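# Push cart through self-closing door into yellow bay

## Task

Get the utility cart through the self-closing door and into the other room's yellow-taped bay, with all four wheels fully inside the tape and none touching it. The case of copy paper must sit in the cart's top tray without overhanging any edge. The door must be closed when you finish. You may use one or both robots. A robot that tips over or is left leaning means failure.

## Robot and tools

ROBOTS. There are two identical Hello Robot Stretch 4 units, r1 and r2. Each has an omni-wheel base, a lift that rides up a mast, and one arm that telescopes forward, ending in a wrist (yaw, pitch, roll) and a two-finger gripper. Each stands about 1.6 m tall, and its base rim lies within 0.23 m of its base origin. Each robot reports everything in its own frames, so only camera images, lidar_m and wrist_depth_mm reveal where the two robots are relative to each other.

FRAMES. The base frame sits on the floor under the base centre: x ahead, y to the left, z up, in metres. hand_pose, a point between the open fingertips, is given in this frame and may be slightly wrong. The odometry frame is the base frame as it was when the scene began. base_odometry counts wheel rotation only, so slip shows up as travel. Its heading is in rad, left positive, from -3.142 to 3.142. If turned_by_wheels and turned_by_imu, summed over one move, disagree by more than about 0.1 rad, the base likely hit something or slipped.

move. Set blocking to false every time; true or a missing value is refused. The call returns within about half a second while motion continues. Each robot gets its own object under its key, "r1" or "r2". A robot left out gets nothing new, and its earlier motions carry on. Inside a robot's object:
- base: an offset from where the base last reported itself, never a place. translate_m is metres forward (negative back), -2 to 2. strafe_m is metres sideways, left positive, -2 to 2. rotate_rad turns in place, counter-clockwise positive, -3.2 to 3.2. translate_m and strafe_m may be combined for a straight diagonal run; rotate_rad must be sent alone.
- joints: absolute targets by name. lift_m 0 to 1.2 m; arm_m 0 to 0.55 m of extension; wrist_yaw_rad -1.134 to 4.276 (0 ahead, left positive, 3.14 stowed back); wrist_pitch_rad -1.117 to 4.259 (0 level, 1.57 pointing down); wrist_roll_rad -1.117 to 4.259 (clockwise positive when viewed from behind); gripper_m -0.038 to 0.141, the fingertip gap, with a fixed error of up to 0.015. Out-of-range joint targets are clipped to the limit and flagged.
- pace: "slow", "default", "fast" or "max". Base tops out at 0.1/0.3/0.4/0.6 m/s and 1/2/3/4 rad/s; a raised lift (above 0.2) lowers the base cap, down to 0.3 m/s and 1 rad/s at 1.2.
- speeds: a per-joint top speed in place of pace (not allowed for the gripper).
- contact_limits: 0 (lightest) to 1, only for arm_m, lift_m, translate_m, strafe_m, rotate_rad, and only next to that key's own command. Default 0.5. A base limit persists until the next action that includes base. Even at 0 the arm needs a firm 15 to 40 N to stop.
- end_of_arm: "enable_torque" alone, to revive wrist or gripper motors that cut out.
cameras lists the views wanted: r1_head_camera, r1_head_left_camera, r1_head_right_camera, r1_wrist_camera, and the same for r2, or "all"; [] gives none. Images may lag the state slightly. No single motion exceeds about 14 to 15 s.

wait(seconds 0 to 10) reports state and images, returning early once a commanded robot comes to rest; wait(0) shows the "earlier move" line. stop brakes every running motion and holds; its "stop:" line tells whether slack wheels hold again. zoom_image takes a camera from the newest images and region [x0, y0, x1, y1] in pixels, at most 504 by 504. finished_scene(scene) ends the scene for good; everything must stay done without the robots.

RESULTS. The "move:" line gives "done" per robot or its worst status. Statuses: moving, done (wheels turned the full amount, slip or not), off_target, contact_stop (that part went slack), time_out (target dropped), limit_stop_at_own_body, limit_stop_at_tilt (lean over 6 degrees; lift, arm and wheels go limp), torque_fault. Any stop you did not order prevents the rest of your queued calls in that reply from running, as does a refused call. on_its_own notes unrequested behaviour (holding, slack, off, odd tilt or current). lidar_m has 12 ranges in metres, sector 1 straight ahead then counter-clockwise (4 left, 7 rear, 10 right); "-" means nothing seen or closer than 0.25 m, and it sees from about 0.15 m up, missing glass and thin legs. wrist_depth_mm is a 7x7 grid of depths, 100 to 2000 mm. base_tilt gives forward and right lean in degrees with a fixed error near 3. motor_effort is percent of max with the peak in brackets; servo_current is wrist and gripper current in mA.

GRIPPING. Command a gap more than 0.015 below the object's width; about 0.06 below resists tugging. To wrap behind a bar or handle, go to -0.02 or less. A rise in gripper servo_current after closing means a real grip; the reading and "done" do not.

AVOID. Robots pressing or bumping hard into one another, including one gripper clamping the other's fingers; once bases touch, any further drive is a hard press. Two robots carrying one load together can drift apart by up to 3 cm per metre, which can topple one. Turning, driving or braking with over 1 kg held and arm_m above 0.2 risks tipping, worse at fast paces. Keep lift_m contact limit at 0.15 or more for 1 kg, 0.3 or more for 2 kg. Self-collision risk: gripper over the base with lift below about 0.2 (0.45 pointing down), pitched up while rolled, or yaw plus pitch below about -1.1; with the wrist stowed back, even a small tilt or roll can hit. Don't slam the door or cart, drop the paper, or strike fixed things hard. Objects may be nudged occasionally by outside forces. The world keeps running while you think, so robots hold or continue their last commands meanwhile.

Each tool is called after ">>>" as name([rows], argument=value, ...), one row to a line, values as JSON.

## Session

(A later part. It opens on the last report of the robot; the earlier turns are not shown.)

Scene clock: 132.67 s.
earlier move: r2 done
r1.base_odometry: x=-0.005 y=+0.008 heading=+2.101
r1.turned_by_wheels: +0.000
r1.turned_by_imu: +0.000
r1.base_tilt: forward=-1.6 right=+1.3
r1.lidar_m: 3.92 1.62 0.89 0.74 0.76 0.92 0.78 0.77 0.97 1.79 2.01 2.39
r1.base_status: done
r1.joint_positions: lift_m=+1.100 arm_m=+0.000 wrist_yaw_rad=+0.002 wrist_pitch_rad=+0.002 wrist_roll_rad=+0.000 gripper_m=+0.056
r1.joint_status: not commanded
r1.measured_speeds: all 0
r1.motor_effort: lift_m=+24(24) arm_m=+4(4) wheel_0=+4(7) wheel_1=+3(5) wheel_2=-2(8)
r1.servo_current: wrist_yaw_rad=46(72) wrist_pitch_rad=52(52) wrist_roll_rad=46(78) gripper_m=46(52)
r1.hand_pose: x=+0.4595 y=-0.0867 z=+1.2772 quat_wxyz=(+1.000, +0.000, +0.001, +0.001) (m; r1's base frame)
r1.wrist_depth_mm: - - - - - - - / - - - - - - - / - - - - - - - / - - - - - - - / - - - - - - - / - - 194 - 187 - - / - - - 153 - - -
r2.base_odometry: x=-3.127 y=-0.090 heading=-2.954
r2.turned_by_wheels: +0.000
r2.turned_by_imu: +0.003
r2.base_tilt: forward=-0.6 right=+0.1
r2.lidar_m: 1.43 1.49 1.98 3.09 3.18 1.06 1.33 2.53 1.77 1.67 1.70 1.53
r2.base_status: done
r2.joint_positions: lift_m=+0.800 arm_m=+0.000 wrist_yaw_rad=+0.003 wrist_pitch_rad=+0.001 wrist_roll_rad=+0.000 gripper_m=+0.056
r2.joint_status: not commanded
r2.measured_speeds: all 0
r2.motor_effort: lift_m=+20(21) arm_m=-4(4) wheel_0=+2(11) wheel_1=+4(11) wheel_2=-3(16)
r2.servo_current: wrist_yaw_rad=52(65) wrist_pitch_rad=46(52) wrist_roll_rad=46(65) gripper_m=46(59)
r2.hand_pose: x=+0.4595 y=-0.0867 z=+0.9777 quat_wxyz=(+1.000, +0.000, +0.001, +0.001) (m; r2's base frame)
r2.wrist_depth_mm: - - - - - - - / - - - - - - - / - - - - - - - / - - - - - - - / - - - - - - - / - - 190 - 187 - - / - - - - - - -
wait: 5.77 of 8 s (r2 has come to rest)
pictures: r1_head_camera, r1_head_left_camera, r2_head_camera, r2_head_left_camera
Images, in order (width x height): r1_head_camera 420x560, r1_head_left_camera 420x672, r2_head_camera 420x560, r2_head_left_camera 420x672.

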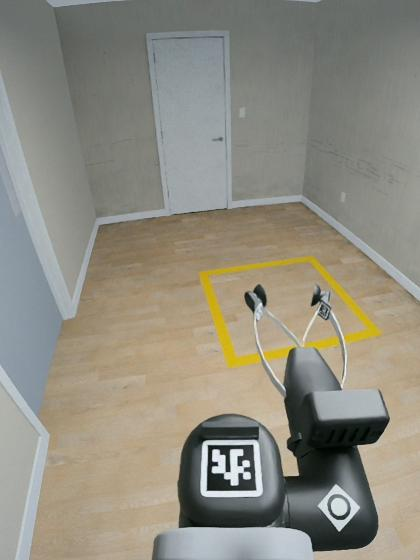

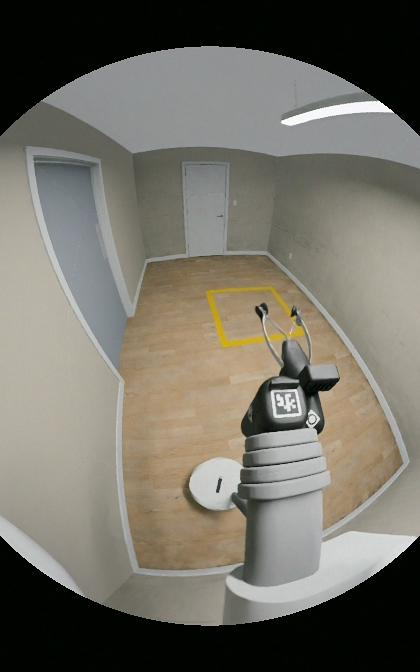

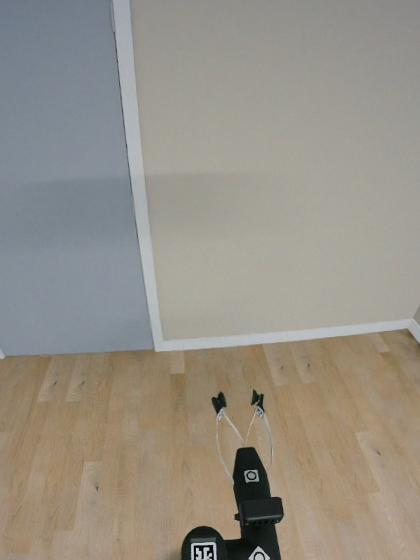

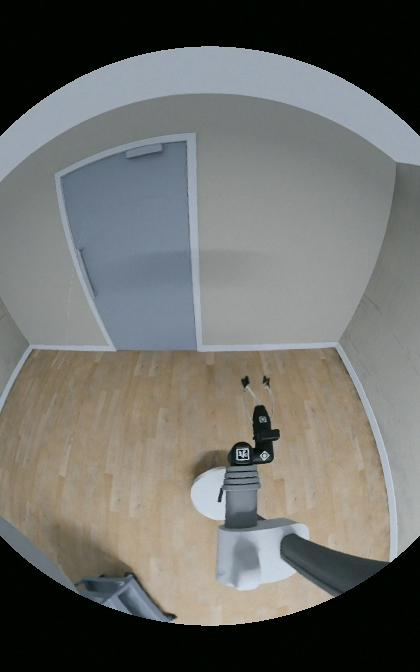

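>>> move(blocking=false, cameras=[], r2={"base":{"translate_m":0.4,"strafe_m":0.9},"joints":{"gripper_m":0.12,"wrist_yaw_rad":-0.785},"pace":"fast"})

>>> wait(seconds=5, cameras=[])

>>> move(blocking=false, cameras=[], r2={"base":{"rotate_rad":0.835},"joints":{"arm_m":0.25}})

>>> wait(seconds=4, cameras=["r2_head_camera","r2_head_left_camera","r2_head_right_camera","r2_wrist_camera"])

Scene clock: 143.43 s.
move: r2 moving
r1: as last shown
r1.lidar_m: 3.90 1.59 0.87 0.73 0.76 0.87 0.78 0.79 0.96 1.77 2.02 2.42
r1.motor_effort: lift_m=+24(24) arm_m=+3(4) wheel_0=+4(5) wheel_1=+2(3) wheel_2=-2(2)
r1.servo_current: wrist_yaw_rad=52(59) wrist_pitch_rad=46(52) wrist_roll_rad=52(59) gripper_m=39(52)
r2.base_odometry: x=-3.137 y=-0.133 heading=-2.955
r2.turned_by_wheels: +0.000
r2.turned_by_imu: +0.000
r2.base_tilt: forward=-0.7 right=+0.1
r2.lidar_m: 1.43 1.46 1.96 3.04 3.11 1.05 1.29 2.58 1.82 1.69 1.77 1.52
r2.base_status: translate_m moving; strafe_m moving
r2.joint_positions: lift_m=+0.800 arm_m=+0.000 wrist_yaw_rad=-0.611 wrist_pitch_rad=+0.001 wrist_roll_rad=+0.000 gripper_m=+0.075
r2.joint_status: wrist_yaw_rad moving; gripper_m moving
r2.measured_speeds: translate_m=+0.071 strafe_m=+0.156 rotate_rad=+0.003 lift_m=+0.000 arm_m=+0.000 wrist_yaw_rad=-1.743 wrist_pitch_rad=+0.000 wrist_roll_rad=+0.000
r2.motor_effort: lift_m=+20(20) arm_m=-4(4) wheel_0=-8(10) wheel_1=+13(13) wheel_2=-9(9)
r2.servo_current: wrist_yaw_rad=39(169) wrist_pitch_rad=39(39) wrist_roll_rad=46(65) gripper_m=124(124)
r2.hand_pose: x=+0.3569 y=-0.2371 z=+0.9777 quat_wxyz=(+0.954, +0.000, +0.000, -0.301) (m; r2's base frame)
r2.wrist_depth_mm: - - - - - - - / - - - - - - - / - - - - - - - / - - - - - - - / - - - - - - - / - - 189 - 188 - - / - - - - - - -
pictures: none
No camera images: "cameras" was empty.

Scene clock: 146.83 s.
earlier move: r2 done
r1.base_odometry: x=-0.005 y=+0.008 heading=+2.101
r1.turned_by_wheels: +0.000
r1.turned_by_imu: +0.000
r1.base_tilt: forward=-1.6 right=+1.3
r1.lidar_m: 3.89 1.58 0.87 0.76 0.76 0.90 0.77 0.78 0.97 1.77 2.03 2.42
r1.base_status: not commanded
r1.joint_positions: lift_m=+1.100 arm_m=+0.000 wrist_yaw_rad=+0.002 wrist_pitch_rad=+0.002 wrist_roll_rad=+0.000 gripper_m=+0.056
r1.joint_status: not commanded
r1.measured_speeds: all 0
r1.motor_effort: lift_m=+24(24) arm_m=+4(4) wheel_0=+3(5) wheel_1=+2(3) wheel_2=-2(2)
r1.servo_current: wrist_yaw_rad=59(72) wrist_pitch_rad=39(52) wrist_roll_rad=46(65) gripper_m=46(52)
r1.hand_pose: x=+0.4595 y=-0.0867 z=+1.2772 quat_wxyz=(+1.000, +0.000, +0.001, +0.001) (m; r1's base frame)
r1.wrist_depth_mm: - - - - - - - / - - - - - - - / - - - - - - - / - - - - - - - / - - - - - - - / - - 194 - 187 - - / - - - 153 - - -
r2.base_odometry: x=-3.352 y=-1.049 heading=-2.955
r2.turned_by_wheels: +0.000
r2.turned_by_imu: +0.002
r2.base_tilt: forward=-0.7 right=+0.1
r2.lidar_m: 1.01 0.97 1.39 2.21 2.29 3.00 1.31 1.42 2.69 2.51 1.55 1.08
r2.base_status: done
r2.joint_positions: lift_m=+0.800 arm_m=+0.000 wrist_yaw_rad=-0.782 wrist_pitch_rad=+0.001 wrist_roll_rad=+0.000 gripper_m=+0.120
r2.joint_status: all done
r2.measured_speeds: all 0
r2.motor_effort: lift_m=+20(20) arm_m=-4(4) wheel_0=-2(13) wheel_1=+0(14) wheel_2=-3(11)
r2.servo_current: wrist_yaw_rad=46(169) wrist_pitch_rad=46(52) wrist_roll_rad=52(65) gripper_m=52(124)
r2.hand_pose: x=+0.3139 y=-0.2653 z=+0.9777 quat_wxyz=(+0.924, +0.000, +0.000, -0.381) (m; r2's base frame)
r2.wrist_depth_mm: - - - - - - - / - - - - - - - / - - - - - - - / - - - - - - - / - - - - - - - / - 186 190 - 185 - - / - - - - - - 1983
wait: 3.40 of 5 s (r2 has come to rest)
pictures: none
No camera images: "cameras" was empty.

Scene clock: 147.33 s.
move: r2 moving
r1: as last shown
r1.lidar_m: 3.91 1.65 0.88 0.74 0.76 0.91 0.78 0.79 0.97 1.77 2.00 2.39
r1.motor_effort: lift_m=+24(24) arm_m=+4(4) wheel_0=+4(4) wheel_1=+2(3) wheel_2=-2(2)
r1.servo_current: wrist_yaw_rad=59(65) wrist_pitch_rad=46(52) wrist_roll_rad=59(59) gripper_m=39(46)
r1.wrist_depth_mm: - - - - - - - / - - - - - - - / - - - - - - - / - - - - - - - / - - - - - - - / - - 193 - 188 - - / - - - 153 - - -
r2.base_odometry: x=-3.352 y=-1.049 heading=-2.702
r2.turned_by_wheels: +0.252
r2.turned_by_imu: +0.245
r2.base_tilt: forward=-0.7 right=+0.0
r2.lidar_m: 0.95 1.12 1.83 2.20 2.49 1.50 1.34 3.08 2.53 2.30 1.21 1.01
r2.base_status: rotate_rad moving
r2.joint_positions: lift_m=+0.800 arm_m=+0.051 wrist_yaw_rad=-0.783 wrist_pitch_rad=+0.001 wrist_roll_rad=+0.000 gripper_m=+0.120
r2.joint_status: arm_m moving
r2.measured_speeds: translate_m=+0.000 strafe_m=+0.002 rotate_rad=+0.976 lift_m=+0.000 arm_m=+0.195 wrist_yaw_rad=+0.000 wrist_pitch_rad=+0.000 wrist_roll_rad=+0.000
r2.motor_effort: lift_m=+20(20) arm_m=+7(10) wheel_0=-8(9) wheel_1=-7(10) wheel_2=-10(12)
r2.servo_current: wrist_yaw_rad=39(65) wrist_pitch_rad=33(46) wrist_roll_rad=46(52) gripper_m=52(52)
r2.hand_pose: x=+0.3644 y=-0.2653 z=+0.9777 quat_wxyz=(+0.924, +0.000, +0.000, -0.381) (m; r2's base frame)
r2.wrist_depth_mm: - - - - - - - / - - - - - - - / - - - - - - - / - - - - - - - / - - - - - - - / - 185 190 - 186 - - / - - - - - - -
pictures: none
No camera images: "cameras" was empty.

Scene clock: 148.70 s.
earlier move: r2 done
r1.base_odometry: x=-0.005 y=+0.008 heading=+2.101
r1.turned_by_wheels: +0.000
r1.turned_by_imu: +0.000
r1.base_tilt: forward=-1.6 right=+1.3
r1.lidar_m: 3.92 1.58 0.85 0.76 0.76 0.88 0.78 0.76 0.97 1.78 2.01 2.42
r1.base_status: not commanded
r1.joint_positions: lift_m=+1.100 arm_m=+0.000 wrist_yaw_rad=+0.002 wrist_pitch_rad=+0.002 wrist_roll_rad=+0.000 gripper_m=+0.056
r1.joint_status: not commanded
r1.measured_speeds: all 0
r1.motor_effort: lift_m=+24(24) arm_m=+4(4) wheel_0=+3(5) wheel_1=+3(3) wheel_2=-2(2)
r1.servo_current: wrist_yaw_rad=46(65) wrist_pitch_rad=39(52) wrist_roll_rad=59(59) gripper_m=39(52)
r1.hand_pose: x=+0.4595 y=-0.0867 z=+1.2772 quat_wxyz=(+1.000, +0.000, +0.001, +0.001) (m; r1's base frame)
r1.wrist_depth_mm: - - - - - - - / - - - - - - - / - - - - - - - / - - - - - - - / - - - - - - - / - - 194 - 187 - - / - - - 153 - - -
r2.base_odometry: x=-3.352 y=-1.049 heading=-2.120
r2.turned_by_wheels: +0.582
r2.turned_by_imu: +0.567
r2.base_tilt: forward=-0.6 right=+0.1
r2.lidar_m: 1.17 1.98 2.20 2.56 1.47 1.31 3.00 2.55 2.08 1.18 1.00 0.97
r2.base_status: done
r2.joint_positions: lift_m=+0.800 arm_m=+0.250 wrist_yaw_rad=-0.783 wrist_pitch_rad=+0.001 wrist_roll_rad=+0.000 gripper_m=+0.120
r2.joint_status: all done
r2.measured_speeds: all 0
r2.motor_effort: lift_m=+20(20) arm_m=+8(11) wheel_0=-2(9) wheel_1=-3(10) wheel_2=-4(12)
r2.servo_current: wrist_yaw_rad=46(65) wrist_pitch_rad=46(46) wrist_roll_rad=52(59) gripper_m=52(52)
r2.hand_pose: x=+0.5636 y=-0.2653 z=+0.9777 quat_wxyz=(+0.924, +0.000, +0.000, -0.381) (m; r2's base frame)
r2.wrist_depth_mm: - - - - - - - / - - 647 - - - - / - - 647 - - - - / - - 654 - - - - / - - 661 580 - - - / - 186 189 163 185 - - / - - - - - - -
wait: 1.37 of 4 s (r2 has come to rest)
pictures: r2_head_camera, r2_head_left_camera, r2_head_right_camera, r2_wrist_camera
Images, in order (width x height): r2_head_camera 420x560, r2_head_left_camera 420x672, r2_head_right_camera 420x672, r2_wrist_camera 616x392.

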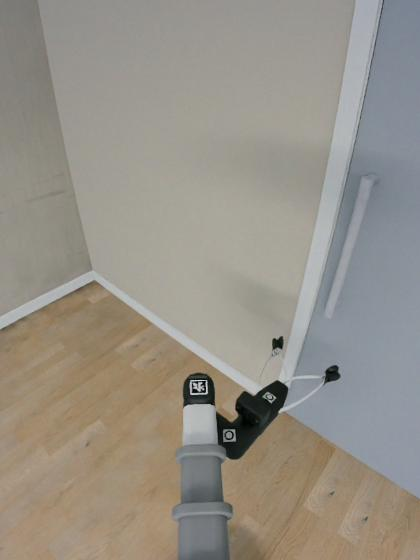

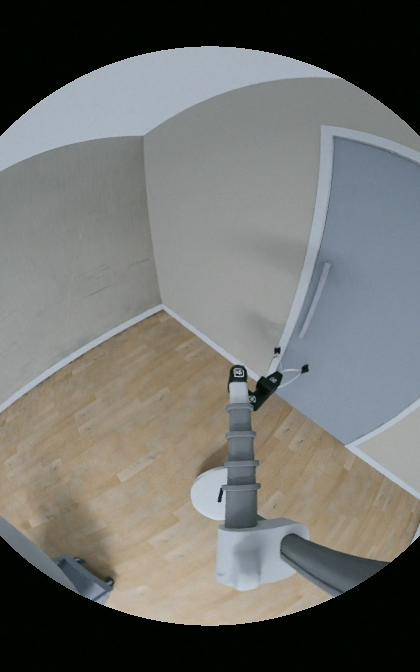

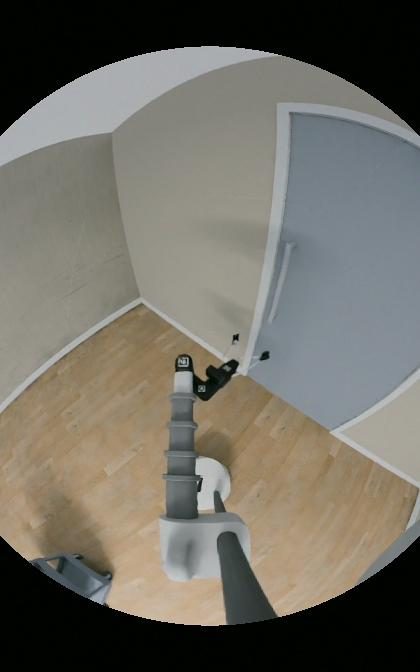

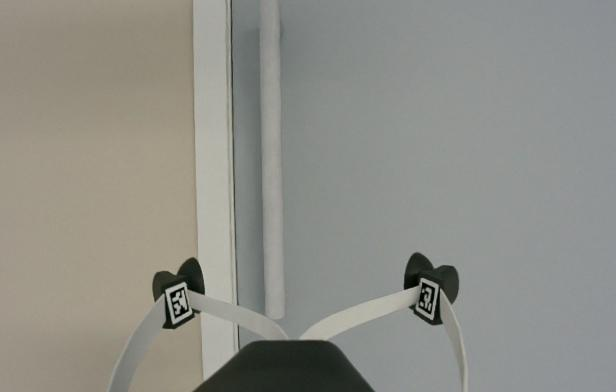

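>>> move(blocking=false, cameras=[], r2={"base":{"translate_m":0.209,"strafe_m":-0.124},"joints":{"gripper_m":0.10}})

>>> wait(seconds=3, cameras=["r2_wrist_camera","r2_head_camera"])

Scene clock: 159.73 s.
move: r2 moving
r1: as last shown
r1.lidar_m: 3.91 1.60 0.88 0.73 0.76 0.92 0.77 0.79 0.97 1.76 2.00 2.42
r1.motor_effort: lift_m=+24(24) arm_m=+3(4) wheel_0=+4(4) wheel_1=+2(3) wheel_2=-2(2)
r1.servo_current: wrist_yaw_rad=46(65) wrist_pitch_rad=33(46) wrist_roll_rad=46(65) gripper_m=46(46)
r1.wrist_depth_mm: - - - - - - - / - - - - - - - / - - - - - - - / - - - - - - - / - - - - - - - / - - 193 - 187 - - / - - - 153 - - -
r2.base_odometry: x=-3.384 y=-1.065 heading=-2.121
r2.turned_by_wheels: -0.001
r2.turned_by_imu: +0.000
r2.base_tilt: forward=-0.7 right=+0.0
r2.lidar_m: 1.14 1.94 2.20 2.56 1.49 1.36 2.99 2.54 2.05 1.13 0.95 0.93
r2.base_status: translate_m moving; strafe_m moving
r2.joint_positions: lift_m=+0.800 arm_m=+0.250 wrist_yaw_rad=-0.783 wrist_pitch_rad=+0.001 wrist_roll_rad=+0.000 gripper_m=+0.107
r2.joint_status: gripper_m moving
r2.measured_speeds: translate_m=+0.120 strafe_m=-0.071 rotate_rad=-0.004 lift_m=+0.000 arm_m=+0.000 wrist_yaw_rad=+0.000 wrist_pitch_rad=+0.000 wrist_roll_rad=+0.000
r2.motor_effort: lift_m=+20(20) arm_m=+8(8) wheel_0=+8(11) wheel_1=-6(6) wheel_2=-11(13)
r2.servo_current: wrist_yaw_rad=39(52) wrist_pitch_rad=39(46) wrist_roll_rad=46(52) gripper_m=85(98)
r2.hand_pose: x=+0.5636 y=-0.2653 z=+0.9777 quat_wxyz=(+0.924, +0.000, +0.000, -0.381) (m; r2's base frame)
r2.wrist_depth_mm: - - - - - - - / - - - - - - - / - - - - - - - / - - - - - - - / - - 621 554 - - - / - - 193 162 185 - - / - - - - - - -
pictures: none
No camera images: "cameras" was empty.

Scene clock: 161.37 s.
earlier move: r2 done
r1.base_odometry: x=-0.005 y=+0.008 heading=+2.101
r1.turned_by_wheels: +0.000
r1.turned_by_imu: +0.000
r1.base_tilt: forward=-1.6 right=+1.3
r1.lidar_m: 3.90 1.59 0.87 0.75 0.75 0.90 0.77 0.79 0.96 1.75 2.02 2.41
r1.base_status: not commanded
r1.joint_positions: lift_m=+1.100 arm_m=+0.000 wrist_yaw_rad=+0.002 wrist_pitch_rad=+0.002 wrist_roll_rad=+0.000 gripper_m=+0.056
r1.joint_status: not commanded
r1.measured_speeds: all 0
r1.motor_effort: lift_m=+24(24) arm_m=+4(4) wheel_0=+4(5) wheel_1=+3(3) wheel_2=-2(2)
r1.servo_current: wrist_yaw_rad=46(65) wrist_pitch_rad=39(52) wrist_roll_rad=59(65) gripper_m=46(46)
r1.hand_pose: x=+0.4595 y=-0.0867 z=+1.2772 quat_wxyz=(+1.000, +0.000, +0.001, +0.001) (m; r1's base frame)
r1.wrist_depth_mm: - - - - - - - / - - - - - - - / - - - - - - - / - - - - - - - / - - - - - - - / - - 193 - 187 - - / - - - 153 - - -
r2.base_odometry: x=-3.567 y=-1.162 heading=-2.121
r2.turned_by_wheels: +0.000
r2.turned_by_imu: +0.000
r2.base_tilt: forward=-0.7 right=+0.1
r2.lidar_m: 0.90 1.55 2.14 2.45 1.67 1.55 3.05 2.61 1.62 0.93 0.76 0.73
r2.base_status: done
r2.joint_positions: lift_m=+0.800 arm_m=+0.250 wrist_yaw_rad=-0.783 wrist_pitch_rad=+0.001 wrist_roll_rad=+0.000 gripper_m=+0.100
r2.joint_status: all done
r2.measured_speeds: all 0
r2.motor_effort: lift_m=+20(20) arm_m=+8(8) wheel_0=+1(14) wheel_1=-6(8) wheel_2=-3(14)
r2.servo_current: wrist_yaw_rad=52(59) wrist_pitch_rad=39(46) wrist_roll_rad=46(59) gripper_m=46(104)
r2.hand_pose: x=+0.5636 y=-0.2653 z=+0.9777 quat_wxyz=(+0.924, +0.000, +0.000, -0.381) (m; r2's base frame)
r2.wrist_depth_mm: 415 415 399 336 407 404 404 / 415 415 399 334 - 407 404 / 421 421 404 334 - - 407 / 424 418 410 334 - - - / 427 424 407 340 - - - / 433 427 191 340 186 - - / 436 430 413 - - - -
wait: 1.63 of 3 s (r2 has come to rest)
pictures: r2_head_camera, r2_wrist_camera
Images, in order (width x height): r2_head_camera 420x560, r2_wrist_camera 616x392.

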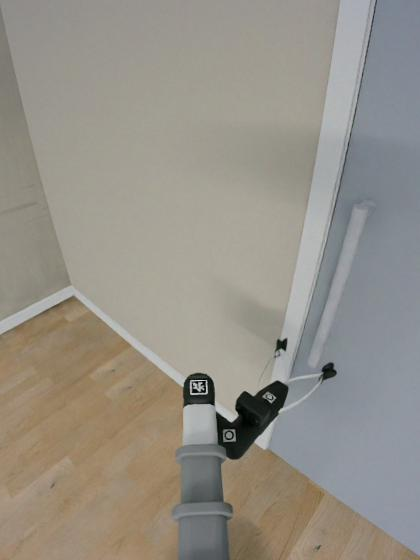

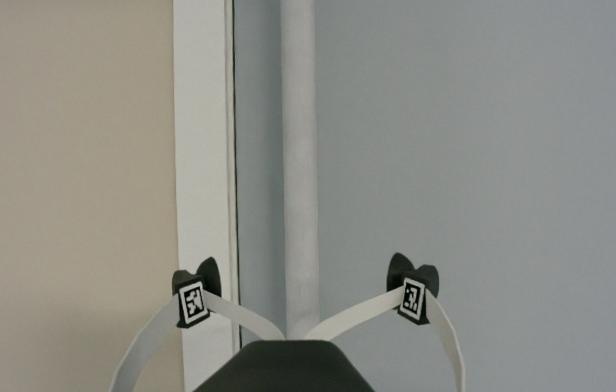

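>>> move(blocking=false, cameras=[], r2={"base":{"translate_m":0.103,"strafe_m":-0.101},"pace":"slow"})

>>> wait(seconds=4, cameras=["r2_wrist_camera"])

>>> move(blocking=false, cameras=[], r2={"joints":{"gripper_m":-0.025}})

>>> wait(seconds=3, cameras=["r2_wrist_camera"])

Scene clock: 194.30 s.
move: r2 moving
r1: as last shown
r1.lidar_m: 3.91 1.60 0.87 0.75 0.77 0.90 0.79 0.78 0.96 1.76 2.00 2.42
r1.motor_effort: lift_m=+24(24) arm_m=+4(4) wheel_0=+4(5) wheel_1=+2(3) wheel_2=-2(2)
r1.servo_current: wrist_yaw_rad=59(65) wrist_pitch_rad=39(46) wrist_roll_rad=39(65) gripper_m=39(46)
r1.wrist_depth_mm: - - - - - - - / - - - - - - - / - - - - - - - / - - - - - - - / - - - - - - - / - - 193 - 188 - - / - - - 153 - - -
r2.base_odometry: x=-3.580 y=-1.165 heading=-2.122
r2.turned_by_wheels: -0.001
r2.turned_by_imu: +0.000
r2.base_tilt: forward=-0.7 right=+0.1
r2.lidar_m: 0.89 1.50 2.16 2.50 1.73 1.59 3.07 2.57 1.57 0.88 0.74 0.68
r2.base_status: translate_m moving; strafe_m moving
r2.joint_positions: lift_m=+0.800 arm_m=+0.250 wrist_yaw_rad=-0.783 wrist_pitch_rad=+0.001 wrist_roll_rad=+0.000 gripper_m=+0.100
r2.joint_status: not commanded
r2.measured_speeds: translate_m=+0.037 strafe_m=-0.036 rotate_rad=+0.001 lift_m=+0.000 arm_m=+0.000 wrist_yaw_rad=+0.000 wrist_pitch_rad=+0.000 wrist_roll_rad=+0.000
r2.motor_effort: lift_m=+20(20) arm_m=+7(8) wheel_0=+6(11) wheel_1=-7(8) wheel_2=-9(10)
r2.servo_current: wrist_yaw_rad=52(52) wrist_pitch_rad=39(52) wrist_roll_rad=52(52) gripper_m=59(59)
r2.hand_pose: x=+0.5636 y=-0.2653 z=+0.9777 quat_wxyz=(+0.924, +0.000, +0.000, -0.381) (m; r2's base frame)
r2.wrist_depth_mm: 407 402 387 397 397 394 392 / 407 404 389 399 397 397 394 / 410 410 397 402 402 397 394 / 413 413 394 404 404 399 399 / 413 410 394 340 404 404 402 / 415 415 195 329 187 404 402 / 418 415 402 - - 404 404
pictures: none
No camera images: "cameras" was empty.

Scene clock: 196.50 s.
earlier move: r2 done
r1.base_odometry: x=-0.005 y=+0.008 heading=+2.101
r1.turned_by_wheels: +0.000
r1.turned_by_imu: +0.000
r1.base_tilt: forward=-1.6 right=+1.3
r1.lidar_m: 3.92 1.59 0.86 0.75 0.74 0.90 0.77 0.80 0.99 1.77 2.02 2.41
r1.base_status: not commanded
r1.joint_positions: lift_m=+1.100 arm_m=+0.000 wrist_yaw_rad=+0.002 wrist_pitch_rad=+0.002 wrist_roll_rad=+0.000 gripper_m=+0.056
r1.joint_status: not commanded
r1.measured_speeds: all 0
r1.motor_effort: lift_m=+24(24) arm_m=+4(4) wheel_0=+4(5) wheel_1=+2(3) wheel_2=-2(2)
r1.servo_current: wrist_yaw_rad=39(72) wrist_pitch_rad=46(52) wrist_roll_rad=39(72) gripper_m=46(52)
r1.hand_pose: x=+0.4595 y=-0.0867 z=+1.2772 quat_wxyz=(+1.000, +0.000, +0.001, +0.001) (m; r1's base frame)
r1.wrist_depth_mm: - - - - - - - / - - - - - - - / - - - - - - - / - - - - - - - / - - - - - - - / - - 194 - 187 - - / - - - 153 - - -
r2.base_odometry: x=-3.707 y=-1.197 heading=-2.121
r2.turned_by_wheels: +0.000
r2.turned_by_imu: +0.001
r2.base_tilt: forward=-0.7 right=+0.1
r2.lidar_m: 0.69 1.24 2.16 2.49 1.85 1.69 3.05 2.59 1.26 0.73 0.60 0.58
r2.base_status: done
r2.joint_positions: lift_m=+0.800 arm_m=+0.250 wrist_yaw_rad=-0.783 wrist_pitch_rad=+0.001 wrist_roll_rad=+0.000 gripper_m=+0.100
r2.joint_status: not commanded
r2.measured_speeds: all 0
r2.motor_effort: lift_m=+20(20) arm_m=+7(8) wheel_0=+5(11) wheel_1=-4(8) wheel_2=-5(10)
r2.servo_current: wrist_yaw_rad=52(59) wrist_pitch_rad=33(52) wrist_roll_rad=59(59) gripper_m=59(65)
r2.hand_pose: x=+0.5636 y=-0.2653 z=+0.9777 quat_wxyz=(+0.924, +0.000, +0.000, -0.381) (m; r2's base frame)
r2.wrist_depth_mm: 273 259 271 191 267 266 265 / 274 260 272 196 268 267 265 / 278 262 274 196 271 270 267 / 278 263 274 195 271 270 268 / 279 265 277 197 273 272 270 / 282 267 200 195 196 273 272 / 283 268 279 - 276 274 272
wait: 2.20 of 4 s (r2 has come to rest)
pictures: r2_wrist_camera
Images, in order (width x height): r2_wrist_camera 616x392.

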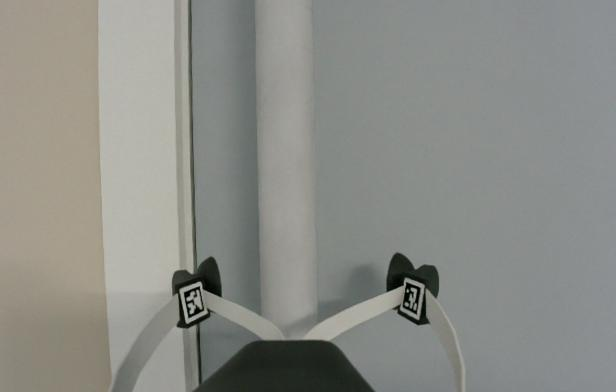

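Scene clock: 197.00 s.
move: r2 moving
r1: as last shown
r1.lidar_m: 3.91 1.62 0.88 0.73 0.76 0.90 0.77 0.80 0.98 1.78 2.01 2.40
r1.motor_effort: lift_m=+24(24) arm_m=+4(4) wheel_0=+4(4) wheel_1=+2(3) wheel_2=-2(2)
r1.servo_current: wrist_yaw_rad=59(59) wrist_pitch_rad=39(46) wrist_roll_rad=52(65) gripper_m=46(46)
r1.wrist_depth_mm: - - - - - - - / - - - - - - - / - - - - - - - / - - - - - - - / - - - - - - - / - - 193 - 187 - - / - - - 154 - - -
r2.base_odometry: x=-3.707 y=-1.197 heading=-2.121
r2.turned_by_wheels: +0.000
r2.turned_by_imu: +0.000
r2.base_tilt: forward=-0.6 right=+0.1
r2.lidar_m: 0.72 1.24 2.15 2.47 1.85 1.71 3.05 2.60 1.30 0.72 0.62 0.59
r2.base_status: not commanded
r2.joint_positions: lift_m=+0.800 arm_m=+0.250 wrist_yaw_rad=-0.783 wrist_pitch_rad=+0.001 wrist_roll_rad=+0.000 gripper_m=+0.083
r2.joint_status: gripper_m moving
r2.measured_speeds: all 0
r2.motor_effort: lift_m=+20(20) arm_m=+8(8) wheel_0=+5(5) wheel_1=-4(5) wheel_2=-5(5)
r2.servo_current: wrist_yaw_rad=46(59) wrist_pitch_rad=39(46) wrist_roll_rad=46(59) gripper_m=117(117)
r2.hand_pose: x=+0.5636 y=-0.2653 z=+0.9777 quat_wxyz=(+0.924, +0.000, +0.000, -0.381) (m; r2's base frame)
r2.wrist_depth_mm: 274 258 270 190 266 266 263 / 274 260 272 195 268 268 266 / 277 262 273 198 270 268 267 / 277 264 274 195 272 270 267 / 281 266 277 198 272 272 271 / 281 267 197 197 192 274 272 / 285 268 279 - 276 273 273
pictures: none
No camera images: "cameras" was empty.

Scene clock: 198.47 s.
earlier move: r2 done
r1.base_odometry: x=-0.005 y=+0.008 heading=+2.101
r1.turned_by_wheels: +0.000
r1.turned_by_imu: +0.000
r1.base_tilt: forward=-1.6 right=+1.3
r1.lidar_m: 3.91 1.60 0.87 0.73 0.74 0.90 0.78 0.80 0.95 1.77 2.03 2.40
r1.base_status: not commanded
r1.joint_positions: lift_m=+1.100 arm_m=+0.000 wrist_yaw_rad=+0.002 wrist_pitch_rad=+0.002 wrist_roll_rad=+0.000 gripper_m=+0.056
r1.joint_status: not commanded
r1.measured_speeds: all 0
r1.motor_effort: lift_m=+24(24) arm_m=+4(4) wheel_0=+4(5) wheel_1=+3(3) wheel_2=-2(2)
r1.servo_current: wrist_yaw_rad=46(72) wrist_pitch_rad=46(52) wrist_roll_rad=52(65) gripper_m=46(52)
r1.hand_pose: x=+0.4595 y=-0.0867 z=+1.2772 quat_wxyz=(+1.000, +0.000, +0.001, +0.001) (m; r1's base frame)
r1.wrist_depth_mm: - - - - - - - / - - - - - - - / - - - - - - - / - - - - - - - / - - - - - - - / - - 194 - 187 - - / - - - 154 - - -
r2.base_odometry: x=-3.707 y=-1.197 heading=-2.122
r2.turned_by_wheels: +0.000
r2.turned_by_imu: +0.000
r2.base_tilt: forward=-0.7 right=+0.1
r2.lidar_m: 0.71 1.23 2.17 2.51 1.83 1.70 3.05 2.60 1.30 0.75 0.61 0.59
r2.base_status: not commanded
r2.joint_positions: lift_m=+0.800 arm_m=+0.250 wrist_yaw_rad=-0.775 wrist_pitch_rad=+0.001 wrist_roll_rad=+0.000 gripper_m=-0.023
r2.joint_status: all done
r2.measured_speeds: all 0
r2.motor_effort: lift_m=+20(20) arm_m=-3(8) wheel_0=-3(5) wheel_1=-3(5) wheel_2=-1(5)
r2.servo_current: wrist_yaw_rad=65(78) wrist_pitch_rad=33(46) wrist_roll_rad=46(59) gripper_m=202(377)
r2.hand_pose: x=+0.5657 y=-0.2643 z=+0.9777 quat_wxyz=(+0.926, +0.000, +0.000, -0.378) (m; r2's base frame)
r2.wrist_depth_mm: 273 257 267 196 262 259 257 / 274 258 270 191 264 262 258 / 278 260 272 196 264 263 260 / 279 262 273 194 267 264 260 / 281 263 273 196 268 266 263 / 282 264 184 193 181 267 264 / 285 158 273 - 271 268 265
wait: 1.47 of 3 s (r2 has come to rest)
pictures: r2_wrist_camera
Images, in order (width x height): r2_wrist_camera 616x392.

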